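# Lift the stepped lid off the drip pot

## Task

Remove the stepped lid from the drip pot and put it on the table with its knob pointing up, while the pot stays upright.

## Robot and tools

Robot: two arms in a scene frame whose origin sits at table-top height, midway between the arms' nominal bases. +z is up, +x runs out over the table, and left_arm is on the +y side. The real bases are slightly offset: left_arm at (+0.004, +0.367, 0) m, right_arm at (-0.052, -0.251, 0) m, each yawed a little. Left and right are arm names, not sides of the images. left_arm carries a left hand and right_arm a right hand, mirror images of each other.

Hand point: a point that moves with the palm, 0.05 m in front of it and 0.15 m out from the wrist face. Its +z runs along the straight fingers, +y points out of the palm, and +x points across the palm away from the thumb on the right hand but toward the thumb on the left hand. Straight fingertips reach 0.06 to 0.07 m past the point, with their lines 0.06 m behind it along -y. A wrist bracket on the little-finger side can strike objects. With the thumb turned opposite the fingers, the hand can hold something about 0.035 to 0.065 m thick, or a handle down to about 0.025 m.

Row layout (used by execute_actions and move): 28 numbers, each in [-1, 1], always for both arms. The order is left_arm dx, dy, dz, rx, ry, rz, then little, ring, middle, index, thumb_bend, thumb_turn, force_limit, speed; right_arm follows in the same order. dx to rz are offsets, not poses. They are measured along the scene axes from that arm's Hand target as it was when the action or move began. 1.0 equals 0.6 m of travel or 180 degrees. rx, ry, rz form a single rotation vector about the Hand target position. Every row in an action counts from the same start, so sending an offset again moves the arm further. Six zeros mean the arm holds, or goes back to, its Hand target. The six finger numbers are absolute targets: -1 is open or straight, +1 is closed; for thumb_turn, -1 is beside the palm and +1 is in front of it. force_limit maps linearly from about 0 N at -1 to 10 N at +1 (15 N for the two thumb motors). speed rises from near zero at -1 to full speed at +0.48 and stays full above that. No value means "unchanged". To leave a hand alone, resend the eight numbers you last sent to it. If you have not sent any yet, send hand_measured followed by hand_force_limit and hand_speed. For a soft grip, close with speed -0.94 or lower. To grip harder, raise force_limit and send a target more closed than hand_measured.

Tools:
execute_actions(actions, cameras): actions is a list of actions. Each action is a list of up to 15 rows, one per 1/30 s step; a short action keeps its last row for the remaining steps. cameras is a list of names, ["all"], or []. Images come back when actions is empty or cameras asks for them.
move(target, speed, blend, blocking, cameras): target is one row, or a list of up to 15 rows whose offsets all count from the same starting Hand targets. The hand points travel in straight lines and end together, capped at 10 s. speed is in m/s, from 0.002 to 4.3, default 0.25; turning is capped at twice that number in rad/s. It can be one value or one per target. blend, in m, rounds the corners of a list; 0 stops at each target. blocking=false returns after about 0.5 s while the move keeps going. Hand numbers are sent at the start, or for later targets, when the arm arrives there.
wait(seconds 0 to 10, cameras): the arms keep their last command and any running move goes on.
stop(cameras): brakes a running move.
zoom_image(camera, region [x0, y0, x1, y1] in pixels, no more than 504 by 504): enlarges part of the newest image from that camera.
show_instructions(): shows the reference pages.
finished_scene(scene): ends the current scene; this cannot be reversed.
Cameras: cam_head_left, cam_head_right, cam_high, cam_left_wrist, cam_right_wrist, each 672x504.

Results: for each arm, end_effector_position (m) and end_effector_quat_wxyz in the scene frame, plus Hand target, which is your last commanded pose after clipping and the base for the next offsets. Joint positions, velocities and torques (torques carry offsets and noise). hand_measured, hand_stopped_by (moving, target, force, stalled, fault) and hand_load_n, all in motor order; a load near 0 while holding means the grip was lost. Motor temperatures. A move adds a line such as move: done, off_target, moving, held or fault, plus limits=paced (pose was clipped) or limits=held (steps were withheld).

Practical notes: a hand often comes to rest 1 to 3 cm (sometimes 5) short of its target, mostly low. Waiting will not close that gap; send the remaining distance as a new offset. Commanded orientation is clipped to within 40 degrees of the current one each step. Do not route a path close to an arm's own base; go around it. A blocked arm keeps pushing, so to release it, command a target back past the hand point.

Avoid: dropping the lid, letting go while it is still moving, fast contact, hard presses, heavy loads on the fingers, any contact between the two hands, knocking the pot over, and anything leaving the table. Holding loads or keeping an arm stretched out heats motors; MOTOR HOT warns near 85 °C, and at 100 °C the arm goes limp for a while.

Each tool is called after "Request:" as name(argument=value, ...), one argument or row to a line, values as JSON.

Reference images:

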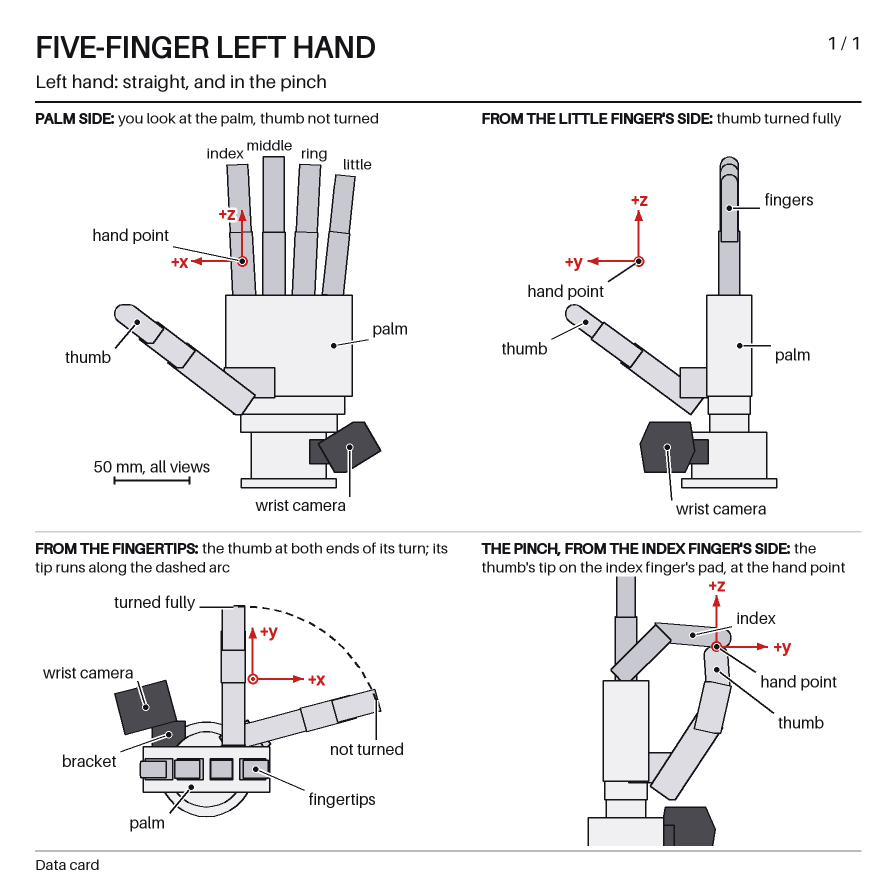

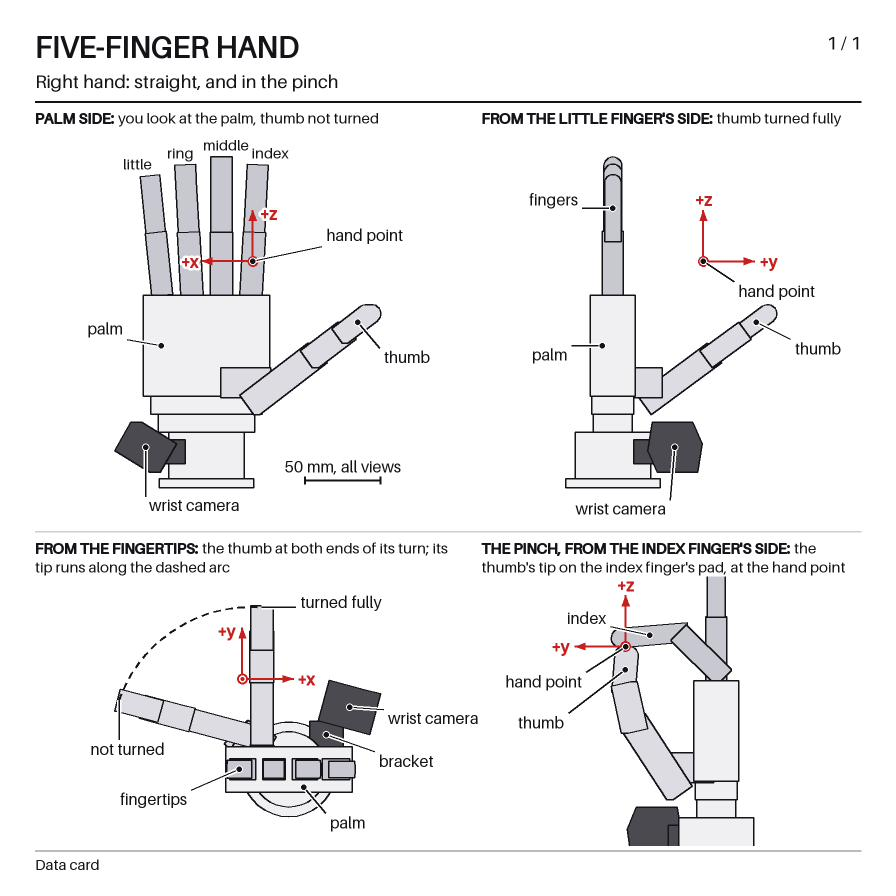

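## Session

Request:
execute_actions(
  actions=[],
)

Scene clock: 0.00 s.
left_arm: end_effector_position=(+0.2382, +0.3719, +0.1922) hand_measured=(-1.000, -1.000, -1.000, -1.000, -1.000, -1.000) hand_load_n=(+0.0, +0.0, -0.5, +0.0, +0.0, +0.0) hand_stopped_by=(target, target, target, target, target, target) hand_force_limit=0.00 hand_speed=-0.80 end_effector_quat_wxyz=(+0.167, -0.173, +0.824, -0.512) | right_arm: end_effector_position=(+0.4955, -0.3952, +0.1131) hand_measured=(-1.000, -1.000, -1.000, -1.000, -1.000, -1.000) hand_load_n=(+0.0, +0.0, +0.0, +0.0, +0.0, +0.0) hand_stopped_by=(target, target, target, target, target, target) hand_force_limit=0.00 hand_speed=-0.80 end_effector_quat_wxyz=(-0.537, +0.777, -0.313, +0.096)
Joint positions: left_arm=[0.651 1.033 0.795 -1.672 1.11 2.054] | right_arm=[-0.482 1.95 1.564 -1.134 -1.154 -1.31]
Joint velocities: within noise
Joint torques (N m): no reading
Motor temperatures (°C): left_arm=[28 33 30 34 28 29] | right_arm=[39 32 31 30 29 28]
Heat: left arm: hottest wrist pitch 34 °C; right arm: hottest waist 39 °C.
Hand target: left_arm +0.2429, +0.3757, +0.1986; +0.175, -0.168, +0.826, -0.508 | right_arm +0.5034, -0.3998, +0.1279; -0.535, +0.780, -0.303, +0.113

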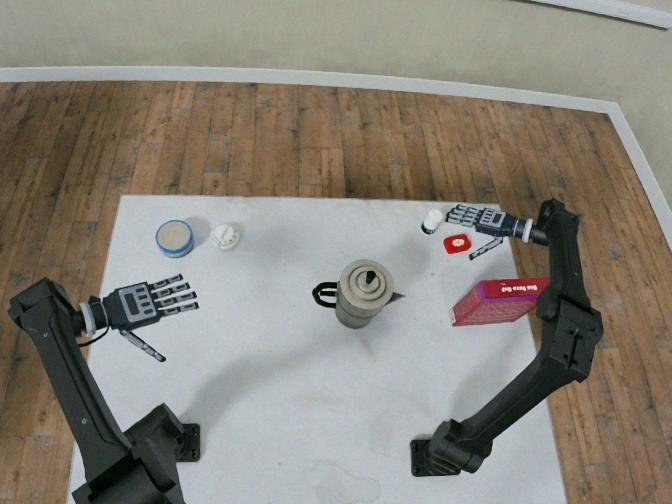

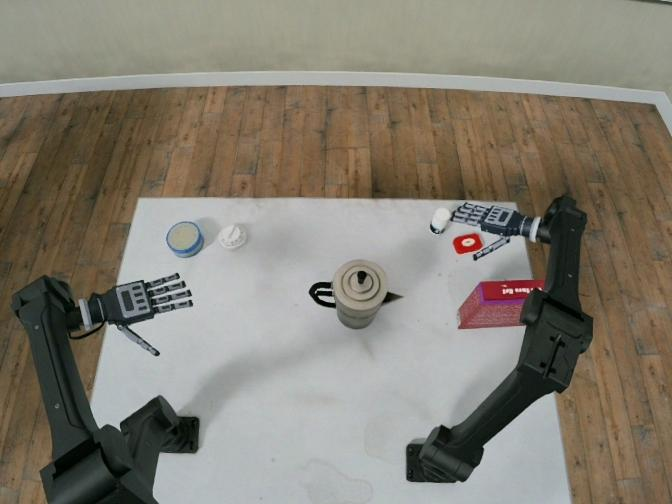

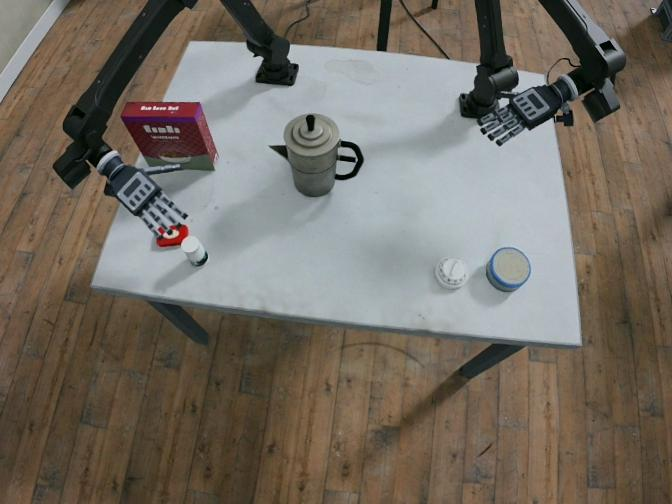

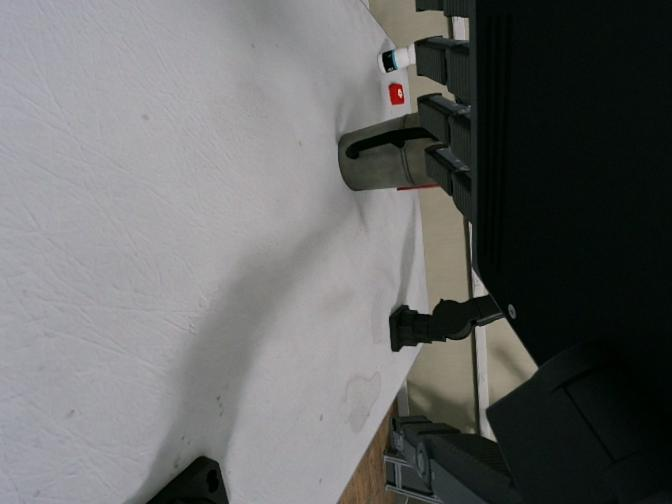

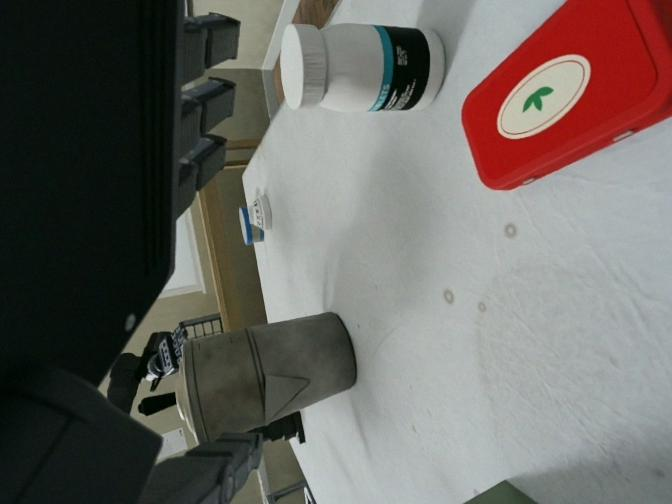

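Request:
zoom_image(
  camera="cam_high",
  region=[240, 90, 400, 210],
)

Request:
zoom_image(
  camera="cam_head_left",
  region=[280, 230, 440, 350],
)

Request:
zoom_image(
  camera="cam_right_wrist",
  region=[100, 280, 380, 490],
)

Scaled by 3.150 from the camera's 672x504 image, which has a finer 960x720 frame.

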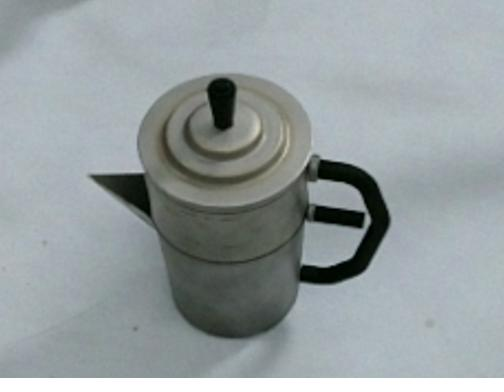

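Scaled by 3.150 from the camera's 672x504 image, which has a finer 960x720 frame.

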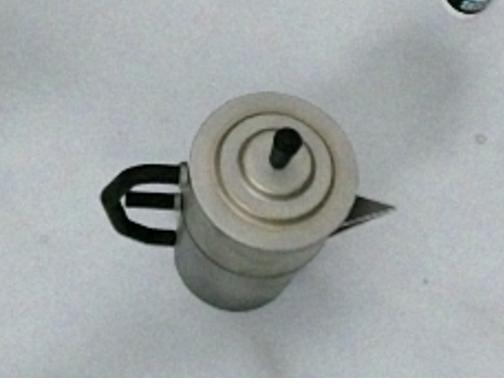

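Scaled by 1.800 from the camera's 672x504 image, which has a finer 960x720 frame.

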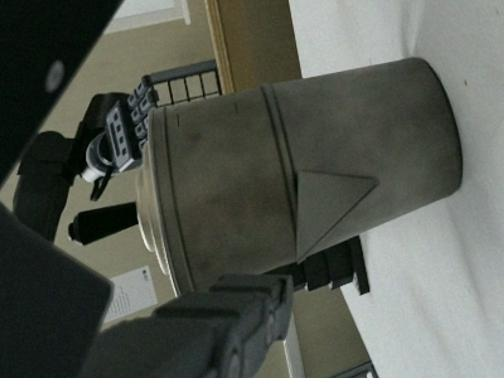

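Request:
move(
  target=[
    [0,0,0.23,-0.1,-0.0173,0.0368,-1,-1,-0.4,-0.4,-0.1,1,0,0,0,0,0,0,0,0,-1,-1,-1,-1,-1,-1,0,-0.8],
    [0.08,-0.45,0.25,-0.1,-0.0173,0.0368,-1,-1,-0.4,-0.4,-0.1,1,0,0,0,0,0,0,0,0,-1,-1,-1,-1,-1,-1,0,-0.8],
  ],
  speed=0.2,
  cameras=["all"],
)

Scene clock: 153.20 s.
left_arm: end_effector_position=(+0.2899, +0.1066, +0.3436) hand_measured=(-1.000, -1.000, -0.400, -0.400, -0.100, +1.000) hand_load_n=(+0.0, +0.0, +0.0, +0.0, +0.0, +0.0) hand_stopped_by=(target, target, target, target, target, target) hand_force_limit=0.00 hand_speed=0.00 end_effector_quat_wxyz=(+0.193, -0.229, +0.727, -0.618) | right_arm: end_effector_position=(+0.4955, -0.3952, +0.1131) hand_measured=(-1.000, -1.000, -1.000, -1.000, -1.000, -1.000) hand_load_n=(+0.0, +0.0, +0.0, +0.0, +0.0, +0.0) hand_stopped_by=(target, target, target, target, target, target) hand_force_limit=0.00 hand_speed=-0.80 end_effector_quat_wxyz=(-0.537, +0.777, -0.313, +0.096)
Joint positions: left_arm=[-0.453 0.691 0.754 -0.25 0.537 0.095] | right_arm=[-0.482 1.95 1.564 -1.134 -1.154 -1.31]
Joint torques (N m): left_arm=[0.26 -2.14 9.74 2.82 -0.13 -0.02] | right_arm=[0.62 -18.43 8.95 0.9 -1.17 0.03]
Motor temperatures (°C): left_arm=[28 33 40 32 29 27] | right_arm=[38 36 40 29 28 27]
Heat: left arm: hottest elbow 40 °C; right arm: hottest elbow 40 °C.
Hand target: left_arm +0.2908, +0.1057, +0.3485; +0.197, -0.227, +0.721, -0.625 | right_arm +0.5034, -0.3998, +0.1279; -0.535, +0.780, -0.303, +0.113
Off the commanded pose: left_arm 0.005 m, 1 deg | right_arm 0.017 m, 2 deg.
move: off_target (right_arm)

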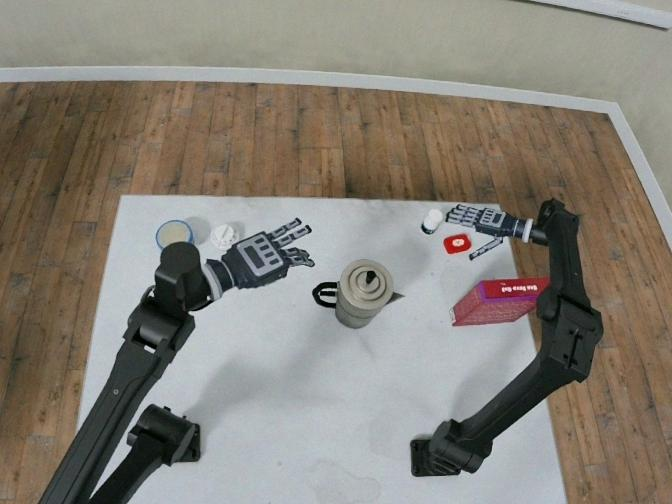

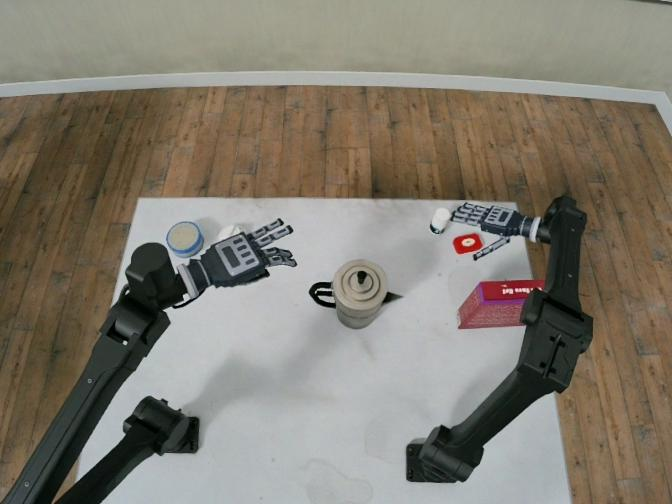

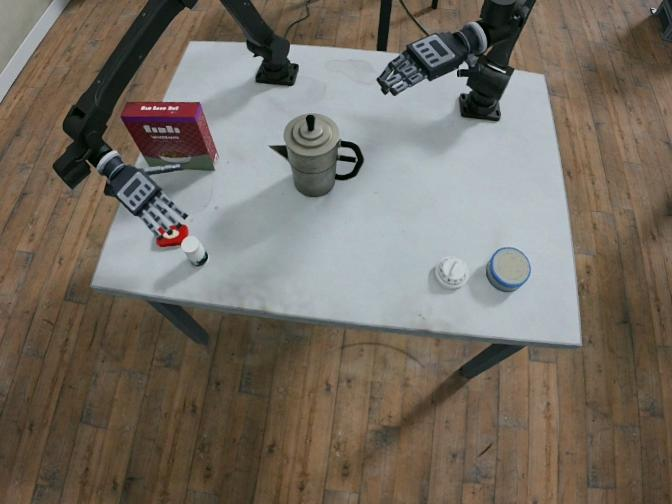

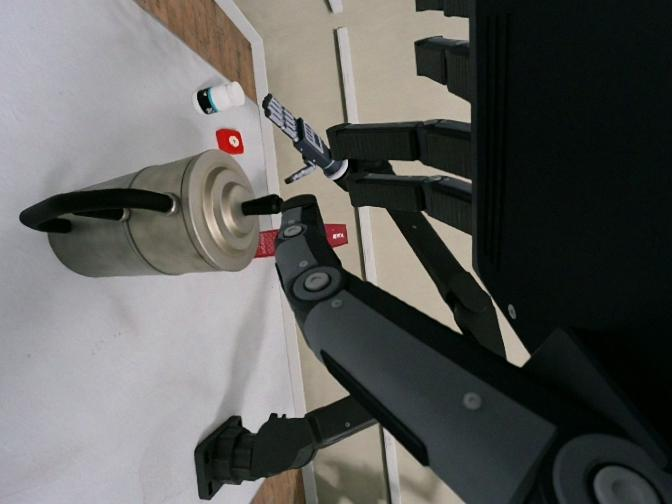

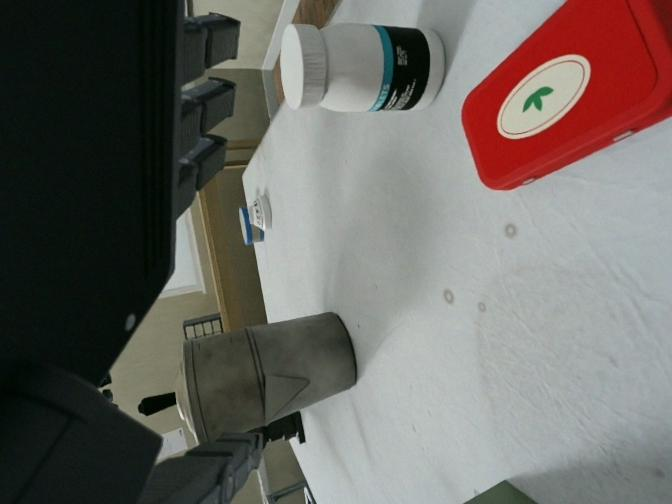

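Request:
move(
  target=[0.067,-0.301,-0.09,0,0,0,-1,-1,-0.4,-0.4,-0.1,1,0,0,0,0,0,0,0,0,-1,-1,-1,-1,-1,-1,0,-0.8],
  speed=0.15,
  cameras=["all"],
)

Scene clock: 167.87 s.
left_arm: end_effector_position=(+0.3207, -0.0587, +0.2565) hand_measured=(-1.000, -1.000, -0.400, -0.400, -0.100, +1.000) hand_load_n=(+0.0, +0.0, -0.5, +0.0, +0.5, +0.0) hand_stopped_by=(target, target, target, target, target, target) hand_force_limit=0.00 hand_speed=0.00 end_effector_quat_wxyz=(+0.189, -0.235, +0.743, -0.598) | right_arm: end_effector_position=(+0.4955, -0.3952, +0.1131) hand_measured=(-1.000, -1.000, -1.000, -1.000, -1.000, -1.000) hand_load_n=(+0.0, +0.0, +0.0, +0.0, +0.0, +0.0) hand_stopped_by=(target, target, target, target, target, target) hand_force_limit=0.00 hand_speed=-0.80 end_effector_quat_wxyz=(-0.537, +0.777, -0.313, +0.096)
Joint positions: left_arm=[-0.863 1.138 0.791 0.131 0.128 0.027] | right_arm=[-0.482 1.95 1.564 -1.134 -1.154 -1.31]
Joint torques (N m): left_arm=[-0.03 -6.89 14.28 2.95 -0.22 -0.03] | right_arm=[0.62 -18.37 8.94 0.88 -1.16 0.02]
Heat: left arm: hottest elbow 41 °C; right arm: hottest elbow 40 °C.
Hand target: left_arm +0.3311, -0.0748, +0.2946; +0.198, -0.227, +0.721, -0.625 | right_arm +0.5034, -0.3998, +0.1279; -0.535, +0.780, -0.303, +0.113
Off the commanded pose: left_arm 0.043 m, 4 deg | right_arm 0.017 m, 2 deg.
move: off_target (left_arm, right_arm)

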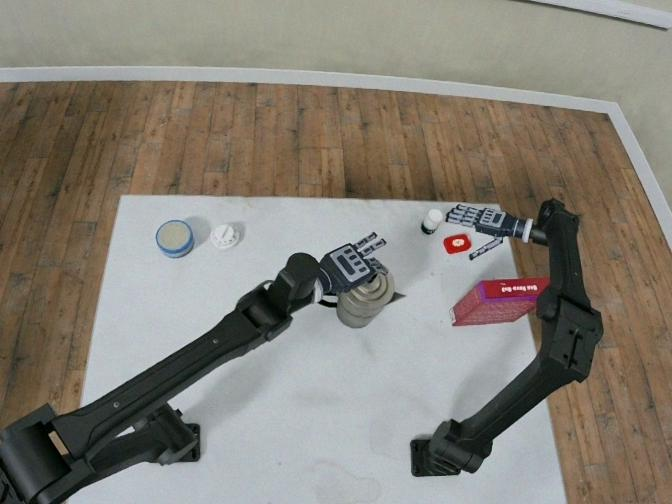

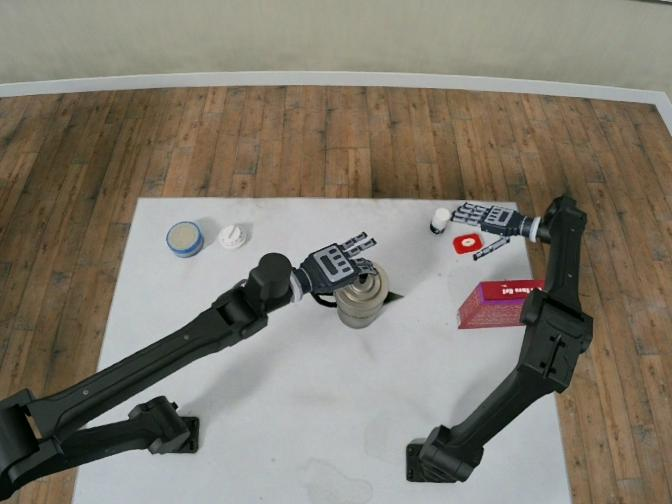

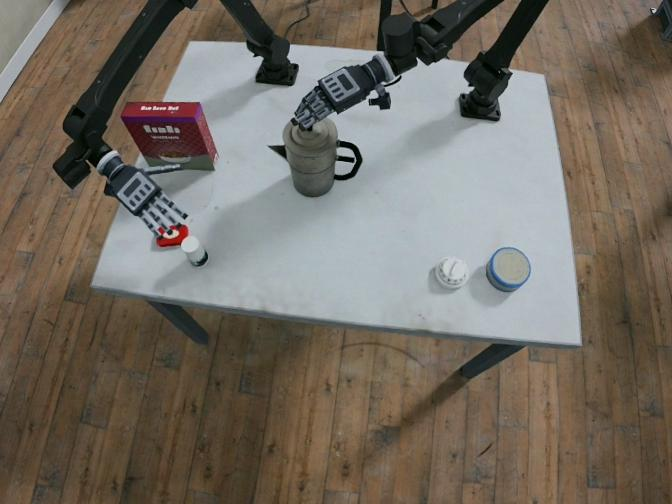

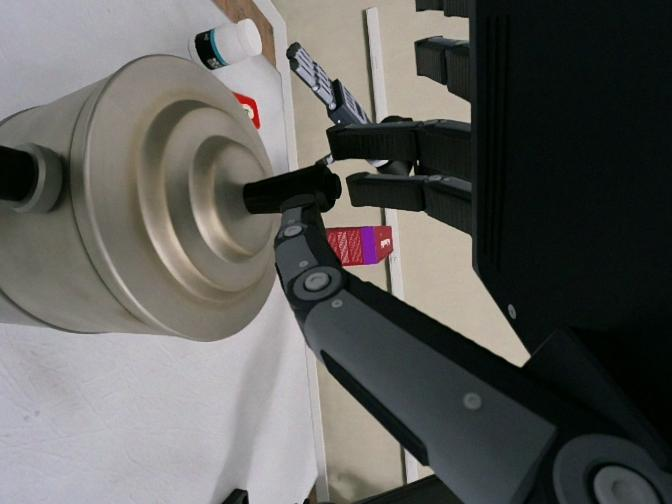

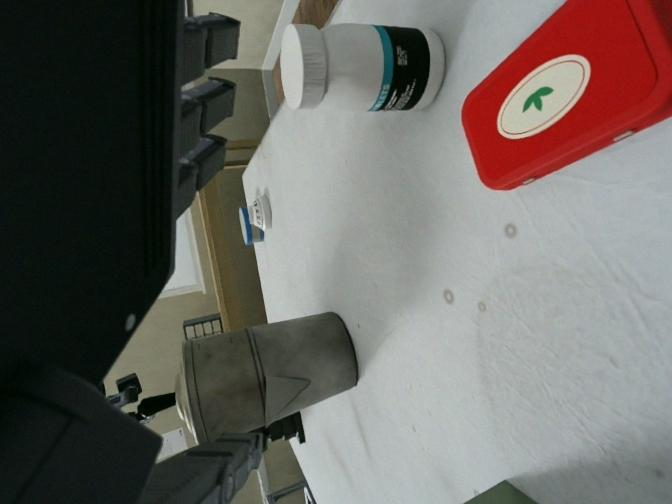

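Request:
zoom_image(
  camera="cam_left_wrist",
  region=[200, 90, 480, 300],
)

Request:
zoom_image(
  camera="cam_head_left",
  region=[300, 220, 440, 325],
)

Request:
zoom_image(
  camera="cam_high",
  region=[250, 70, 390, 175],
)

Scaled by 1.800 from the camera's 672x504 image, which has a finer 960x720 frame.

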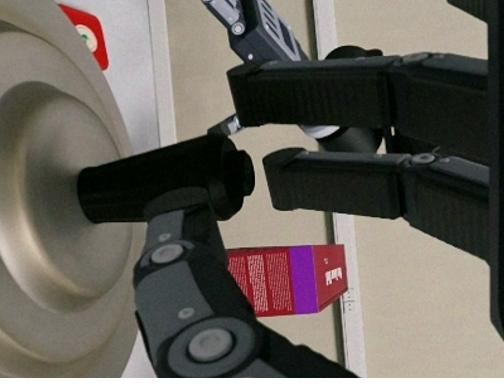

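Scaled by 3.600 from the camera's 672x504 image, which has a finer 960x720 frame.

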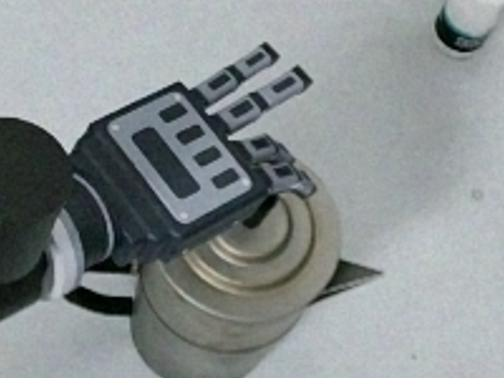

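Scaled by 3.600 from the camera's 672x504 image, which has a finer 960x720 frame.

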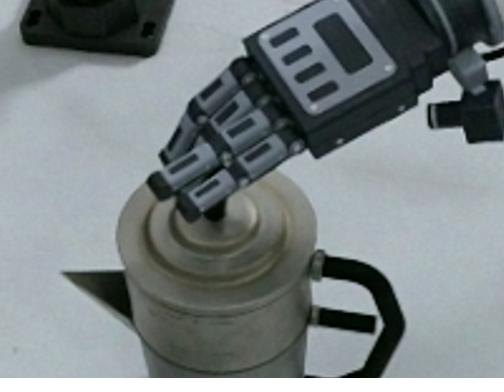

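Request:
move(
  target=[0.01,-0.015,-0.01,0,0,0,-1,-1,-0.4,-0.4,-0.1,1,0,0,0,0,0,0,0,0,-1,-1,-1,-1,-1,-1,0,-0.8],
  speed=0.05,
  cameras=["cam_left_wrist","cam_high","cam_head_left"],
)

Request:
zoom_image(
  camera="cam_left_wrist",
  region=[200, 90, 480, 300],
)

Request:
zoom_image(
  camera="cam_high",
  region=[270, 90, 370, 165],
)

Scene clock: 191.80 s.
left_arm: end_effector_position=(+0.3263, -0.0652, +0.2501) hand_measured=(-1.000, -1.000, -0.400, -0.400, -0.100, +1.000) hand_load_n=(+0.0, -0.5, +0.0, +0.0, +0.0, +0.0) hand_stopped_by=(target, target, target, target, target, target) hand_force_limit=0.00 hand_speed=0.00 end_effector_quat_wxyz=(+0.189, -0.236, +0.743, -0.597) | right_arm: end_effector_position=(+0.4955, -0.3952, +0.1131) hand_measured=(-1.000, -1.000, -1.000, -1.000, -1.000, -1.000) hand_load_n=(+0.0, +0.0, +0.0, +0.0, +0.5, -0.5) hand_stopped_by=(target, target, target, target, target, target) hand_force_limit=0.00 hand_speed=-0.80 end_effector_quat_wxyz=(-0.537, +0.777, -0.313, +0.096)
Joint positions: left_arm=[-0.865 1.17 0.798 0.155 0.123 0.026] | right_arm=[-0.482 1.95 1.564 -1.134 -1.154 -1.31]
Joint torques (N m): left_arm=[-0.21 -7.24 14.49 2.99 -0.22 -0.03] | right_arm=[0.56 -18.32 8.94 0.9 -1.16 0.03]
Heat: left arm: hottest elbow 43 °C; right arm: hottest elbow 40 °C.
Hand target: left_arm +0.3370, -0.0840, +0.2885; +0.197, -0.227, +0.721, -0.625 | right_arm +0.5034, -0.3998, +0.1279; -0.535, +0.780, -0.303, +0.113
Off the commanded pose: left_arm 0.044 m, 4 deg | right_arm 0.017 m, 2 deg.
move: off_target (left_arm, right_arm)
Images, in order (width x height): cam_head_left 672x504, cam_high 672x504, cam_left_wrist 672x504.

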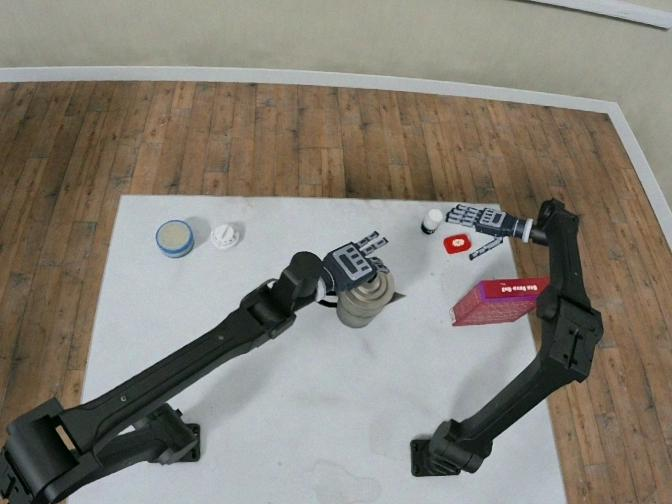

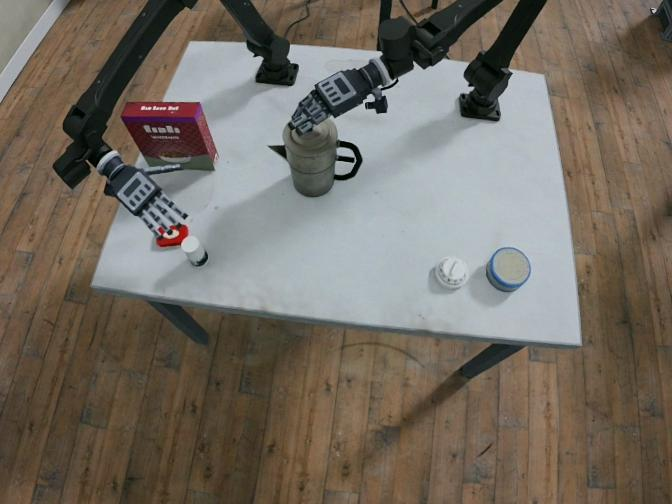

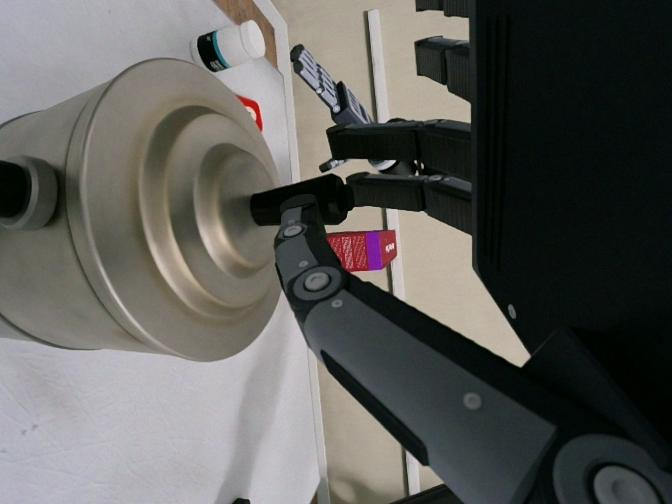

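Scaled by 1.800 from the camera's 672x504 image, which has a finer 960x720 frame.

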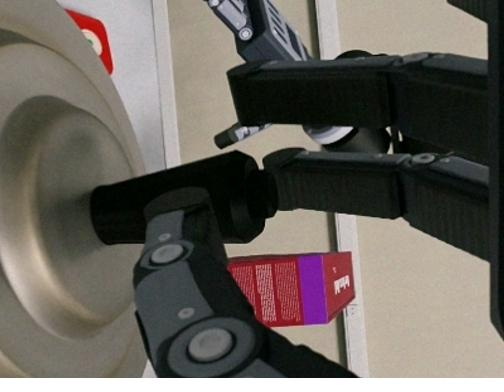

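Scaled by 5.040 from the camera's 672x504 image, which has a finer 960x720 frame.

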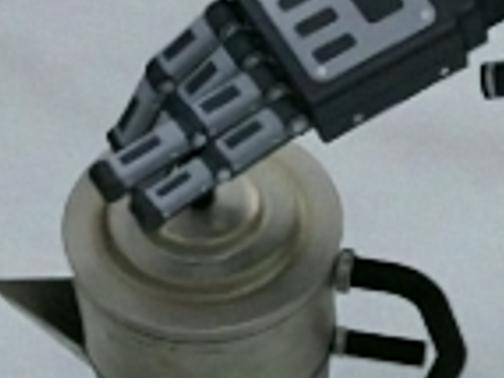

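Request:
move(
  target=[0.01,-0.015,0,0,0,0,-1,-1,-0.4,-0.4,-0.1,1,0,0,0,0,0,0,0,0,-1,-1,-1,-1,-1,-1,0,-0.8],
  speed=0.05,
  cameras=["cam_left_wrist","cam_high"],
)

Request:
zoom_image(
  camera="cam_left_wrist",
  region=[200, 90, 480, 300],
)

Request:
zoom_image(
  camera="cam_high",
  region=[270, 90, 370, 165],
)

Scene clock: 204.20 s.
left_arm: end_effector_position=(+0.3325, -0.0737, +0.2540) hand_measured=(-1.000, -1.000, -0.400, -0.400, -0.100, +1.000) hand_load_n=(+0.0, +0.0, +0.0, +0.0, +0.5, +0.0) hand_stopped_by=(target, target, target, target, target, target) hand_force_limit=0.00 hand_speed=0.00 end_effector_quat_wxyz=(+0.190, -0.235, +0.740, -0.600) | right_arm: end_effector_position=(+0.4955, -0.3952, +0.1131) hand_measured=(-1.000, -1.000, -1.000, -1.000, -1.000, -1.000) hand_load_n=(+0.0, +0.0, +0.0, +0.0, +0.0, -0.5) hand_stopped_by=(target, target, target, target, target, target) hand_force_limit=0.00 hand_speed=-0.80 end_effector_quat_wxyz=(-0.537, +0.777, -0.313, +0.096)
Joint positions: left_arm=[-0.868 1.195 0.823 0.162 0.119 0.025] | right_arm=[-0.482 1.95 1.564 -1.134 -1.154 -1.31]
Joint torques (N m): left_arm=[-0.26 -7.06 14.39 2.97 -0.21 -0.02] | right_arm=[0.62 -18.37 8.94 0.9 -1.17 0.02]
Heat: left arm: hottest elbow 44 °C; right arm: hottest elbow 40 °C.
Hand target: left_arm +0.3430, -0.0929, +0.2884; +0.197, -0.227, +0.721, -0.625 | right_arm +0.5034, -0.3998, +0.1279; -0.535, +0.780, -0.303, +0.113
Off the commanded pose: left_arm 0.041 m, 4 deg | right_arm 0.017 m, 2 deg.
move: off_target (left_arm, right_arm)
Images, in order (width x height): cam_high 672x504, cam_left_wrist 672x504.

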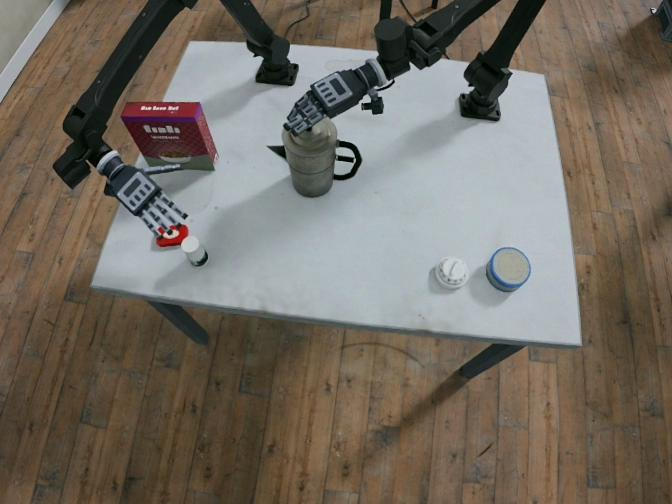

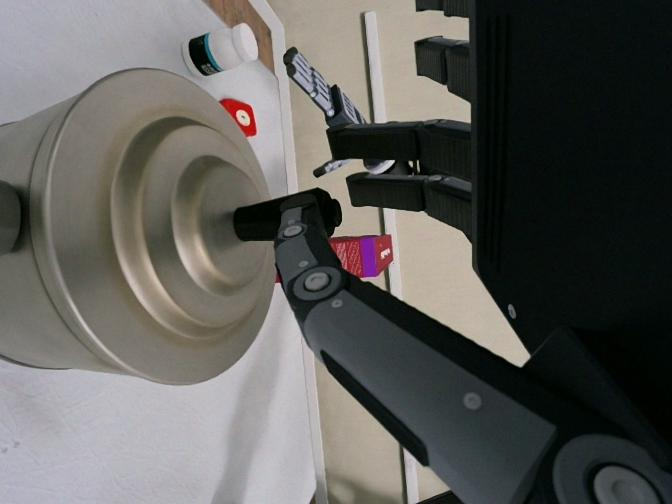

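Scaled by 1.800 from the camera's 672x504 image, which has a finer 960x720 frame.

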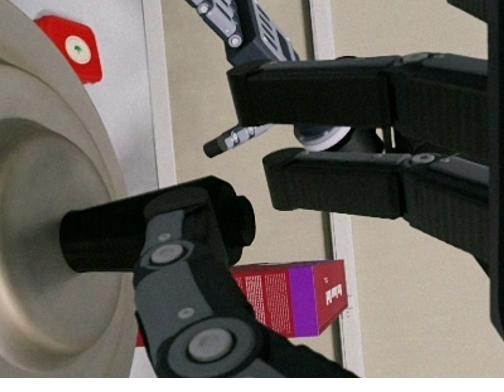

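Scaled by 5.040 from the camera's 672x504 image, which has a finer 960x720 frame.

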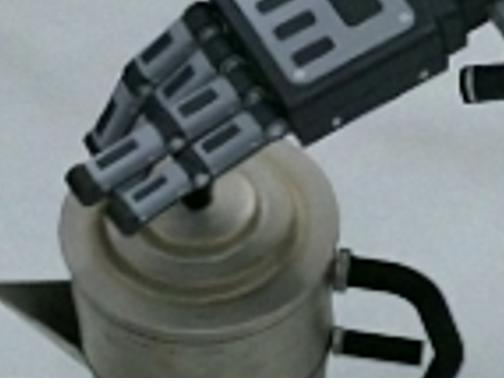

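Request:
move(
  target=[-0.008,-0.008,-0.004,0,0,0,-1,-1,-0.2,-0.2,-0.1,1,0,0,0,0,0,0,0,0,-1,-1,-1,-1,-1,-1,0,-0.8],
  speed=0.05,
  cameras=["cam_left_wrist","cam_high","cam_head_left","cam_head_right"],
)

Request:
zoom_image(
  camera="cam_left_wrist",
  region=[200, 90, 480, 300],
)

Request:
zoom_image(
  camera="cam_high",
  region=[270, 90, 370, 165],
)

Request:
zoom_image(
  camera="cam_head_right",
  region=[310, 225, 420, 315],
)

Scene clock: 224.17 s.
left_arm: end_effector_position=(+0.3301, -0.0777, +0.2542) hand_measured=(-1.000, -1.000, -0.200, -0.200, -0.100, +1.000) hand_load_n=(+0.0, +0.0, +0.0, +0.5, +0.0, -0.5) hand_stopped_by=(target, target, target, target, target, target) hand_force_limit=0.00 hand_speed=0.00 end_effector_quat_wxyz=(+0.193, -0.236, +0.739, -0.601) | right_arm: end_effector_position=(+0.4955, -0.3952, +0.1131) hand_measured=(-1.000, -1.000, -1.000, -1.000, -1.000, -1.000) hand_load_n=(+0.0, +0.0, +0.0, +0.0, +0.0, -0.5) hand_stopped_by=(target, target, target, target, target, target) hand_force_limit=0.00 hand_speed=-0.80 end_effector_quat_wxyz=(-0.537, +0.777, -0.313, +0.096)
Joint positions: left_arm=[-0.883 1.198 0.823 0.169 0.101 0.024] | right_arm=[-0.482 1.95 1.564 -1.134 -1.154 -1.31]
Joint torques (N m): left_arm=[-0.44 -7 14.12 2.96 -0.15 -0.03] | right_arm=[0.62 -18.37 8.95 0.92 -1.17 0.02]
Motor temperatures (°C): left_arm=[28 33 48 32 27 27] | right_arm=[37 37 41 29 27 27]
Heat: left arm: hottest elbow 48 °C; right arm: hottest elbow 41 °C.
Hand target: left_arm +0.3382, -0.0977, +0.2861; +0.197, -0.227, +0.721, -0.625 | right_arm +0.5034, -0.3998, +0.1279; -0.535, +0.780, -0.303, +0.113
Off the commanded pose: left_arm 0.038 m, 4 deg | right_arm 0.017 m, 2 deg.
move: off_target (left_arm, right_arm)
Images, in order (width x height): cam_head_left 672x504, cam_head_right 672x504, cam_high 672x504, cam_left_wrist 672x504.

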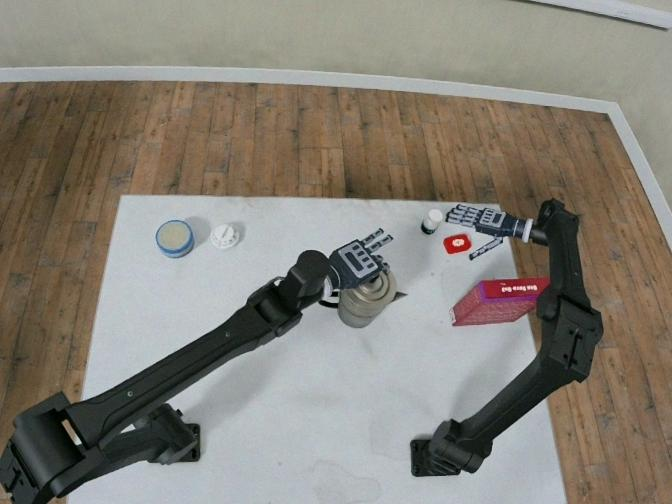

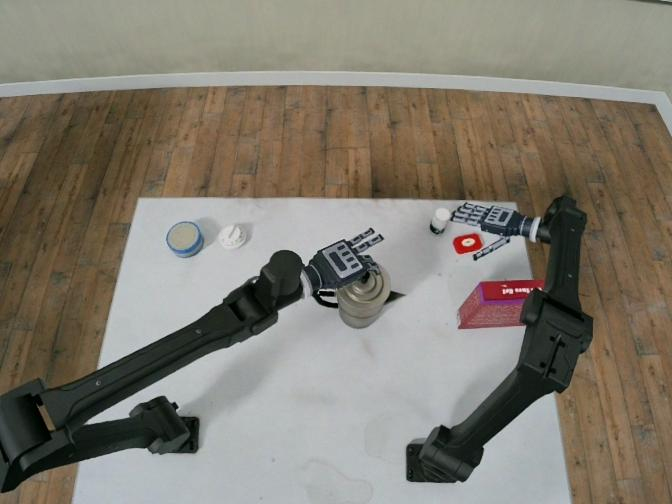

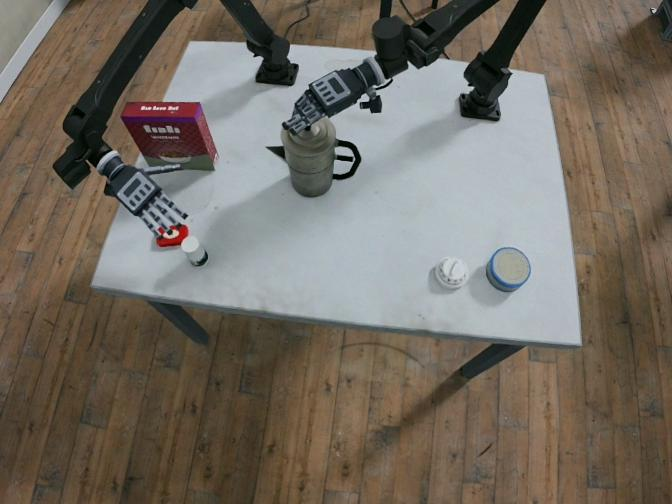

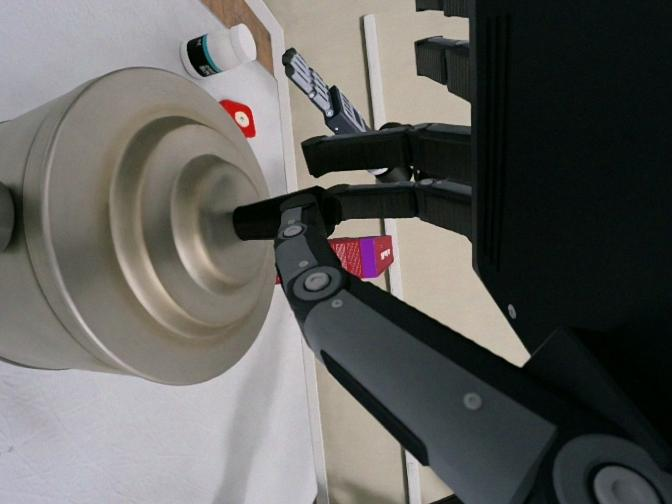

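Scaled by 1.800 from the camera's 672x504 image, which has a finer 960x720 frame.

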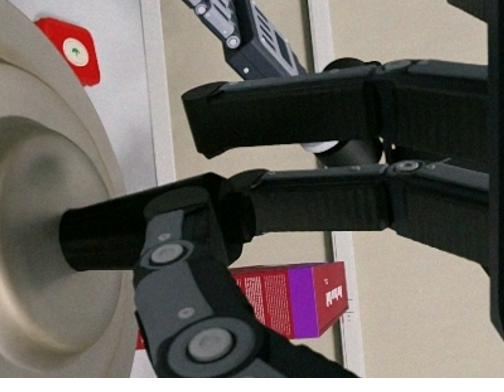

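Scaled by 5.040 from the camera's 672x504 image, which has a finer 960x720 frame.

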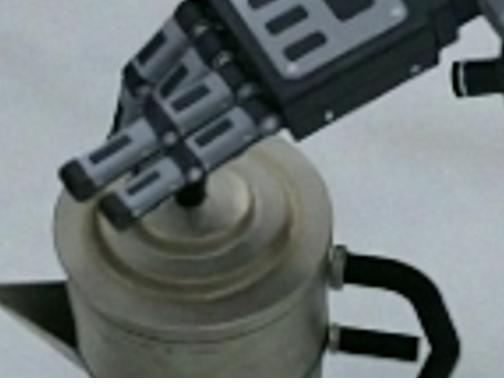

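Scaled by 4.582 from the camera's 672x504 image, which has a finer 960x720 frame.

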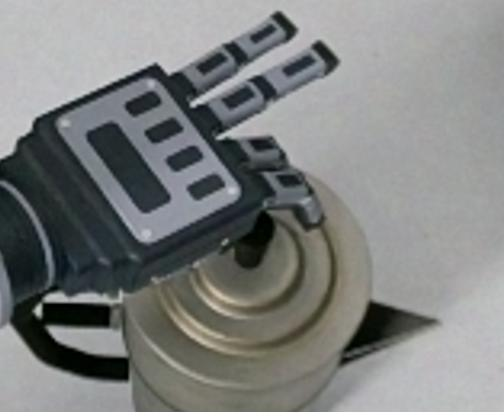

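Request:
move(
  target=[-0.0135,-0.010,-0.008,0,0,0,-1,-1,-0.2,-0.2,-0.1,1,0,0,0,0,0,0,0,0,-1,-1,-1,-1,-1,-1,0,-0.8],
  speed=0.05,
  cameras=["cam_left_wrist","cam_high","cam_head_right"],
)

Request:
zoom_image(
  camera="cam_left_wrist",
  region=[200, 90, 480, 300],
)

Request:
zoom_image(
  camera="cam_high",
  region=[270, 90, 370, 165],
)

Request:
zoom_image(
  camera="cam_head_right",
  region=[310, 225, 420, 315],
)

Scene clock: 238.33 s.
left_arm: end_effector_position=(+0.3248, -0.0855, +0.2540) hand_measured=(-1.000, -1.000, -0.200, -0.200, -0.100, +1.000) hand_load_n=(-0.5, +0.0, +0.0, +0.0, +0.5, -0.5) hand_stopped_by=(target, target, target, target, target, target) hand_force_limit=0.00 hand_speed=0.00 end_effector_quat_wxyz=(+0.196, -0.234, +0.737, -0.603) | right_arm: end_effector_position=(+0.4955, -0.3952, +0.1131) hand_measured=(-1.000, -1.000, -1.000, -1.000, -1.000, -1.000) hand_load_n=(+0.0, +0.0, +0.0, +0.0, +0.0, -0.5) hand_stopped_by=(target, target, target, target, target, target) hand_force_limit=0.00 hand_speed=-0.80 end_effector_quat_wxyz=(-0.537, +0.777, -0.313, +0.096)
Joint positions: left_arm=[-0.909 1.205 0.823 0.183 0.074 0.023] | right_arm=[-0.482 1.95 1.564 -1.134 -1.154 -1.31]
Joint torques (N m): left_arm=[-0.5 -7.3 13.33 3.03 -0.13 -0.05] | right_arm=[0.62 -18.37 8.96 0.91 -1.17 0.02]
Heat: left arm: hottest elbow 50 °C; right arm: hottest elbow 41 °C.
Hand target: left_arm +0.3301, -0.1037, +0.2813; +0.197, -0.227, +0.721, -0.625 | right_arm +0.5034, -0.3998, +0.1279; -0.535, +0.780, -0.303, +0.113
Off the commanded pose: left_arm 0.033 m, 3 deg | right_arm 0.017 m, 2 deg.
move: off_target (left_arm, right_arm)
Images, in order (width x height): cam_head_right 672x504, cam_high 672x504, cam_left_wrist 672x504.

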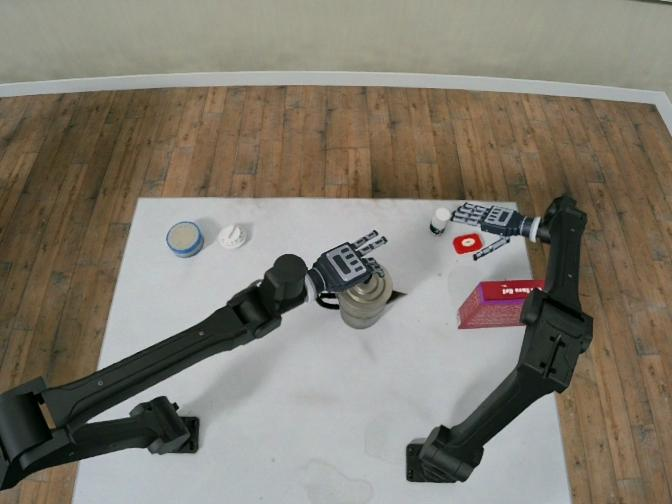

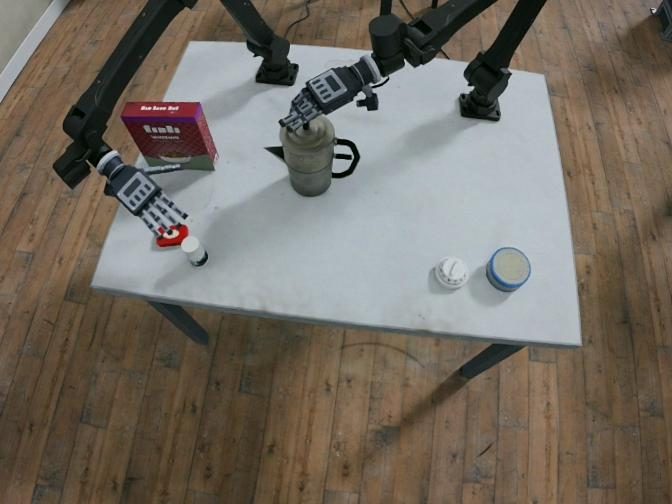

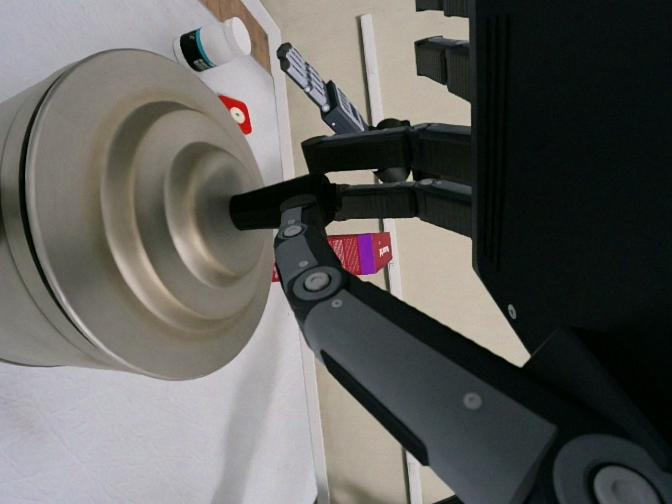

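Scaled by 1.800 from the camera's 672x504 image, which has a finer 960x720 frame.

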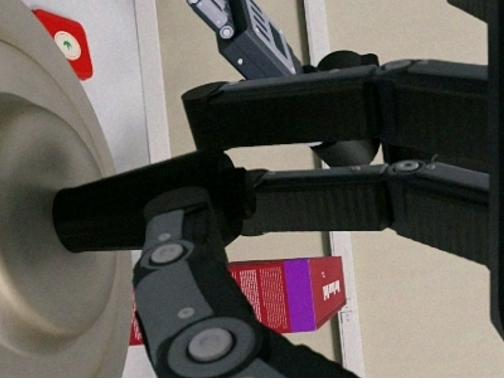

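Scaled by 5.040 from the camera's 672x504 image, which has a finer 960x720 frame.

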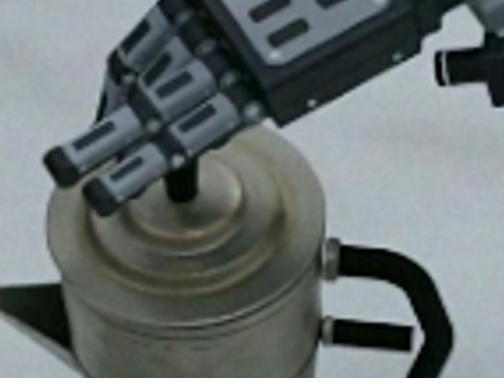

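Scaled by 4.582 from the camera's 672x504 image, which has a finer 960x720 frame.

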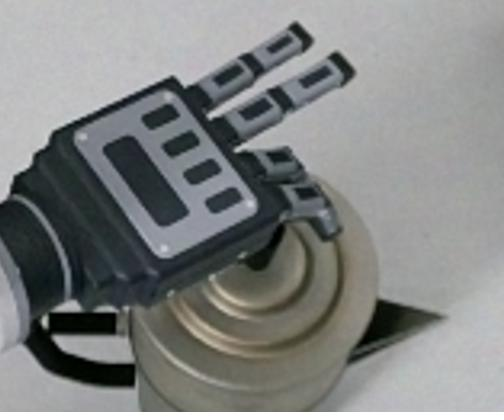

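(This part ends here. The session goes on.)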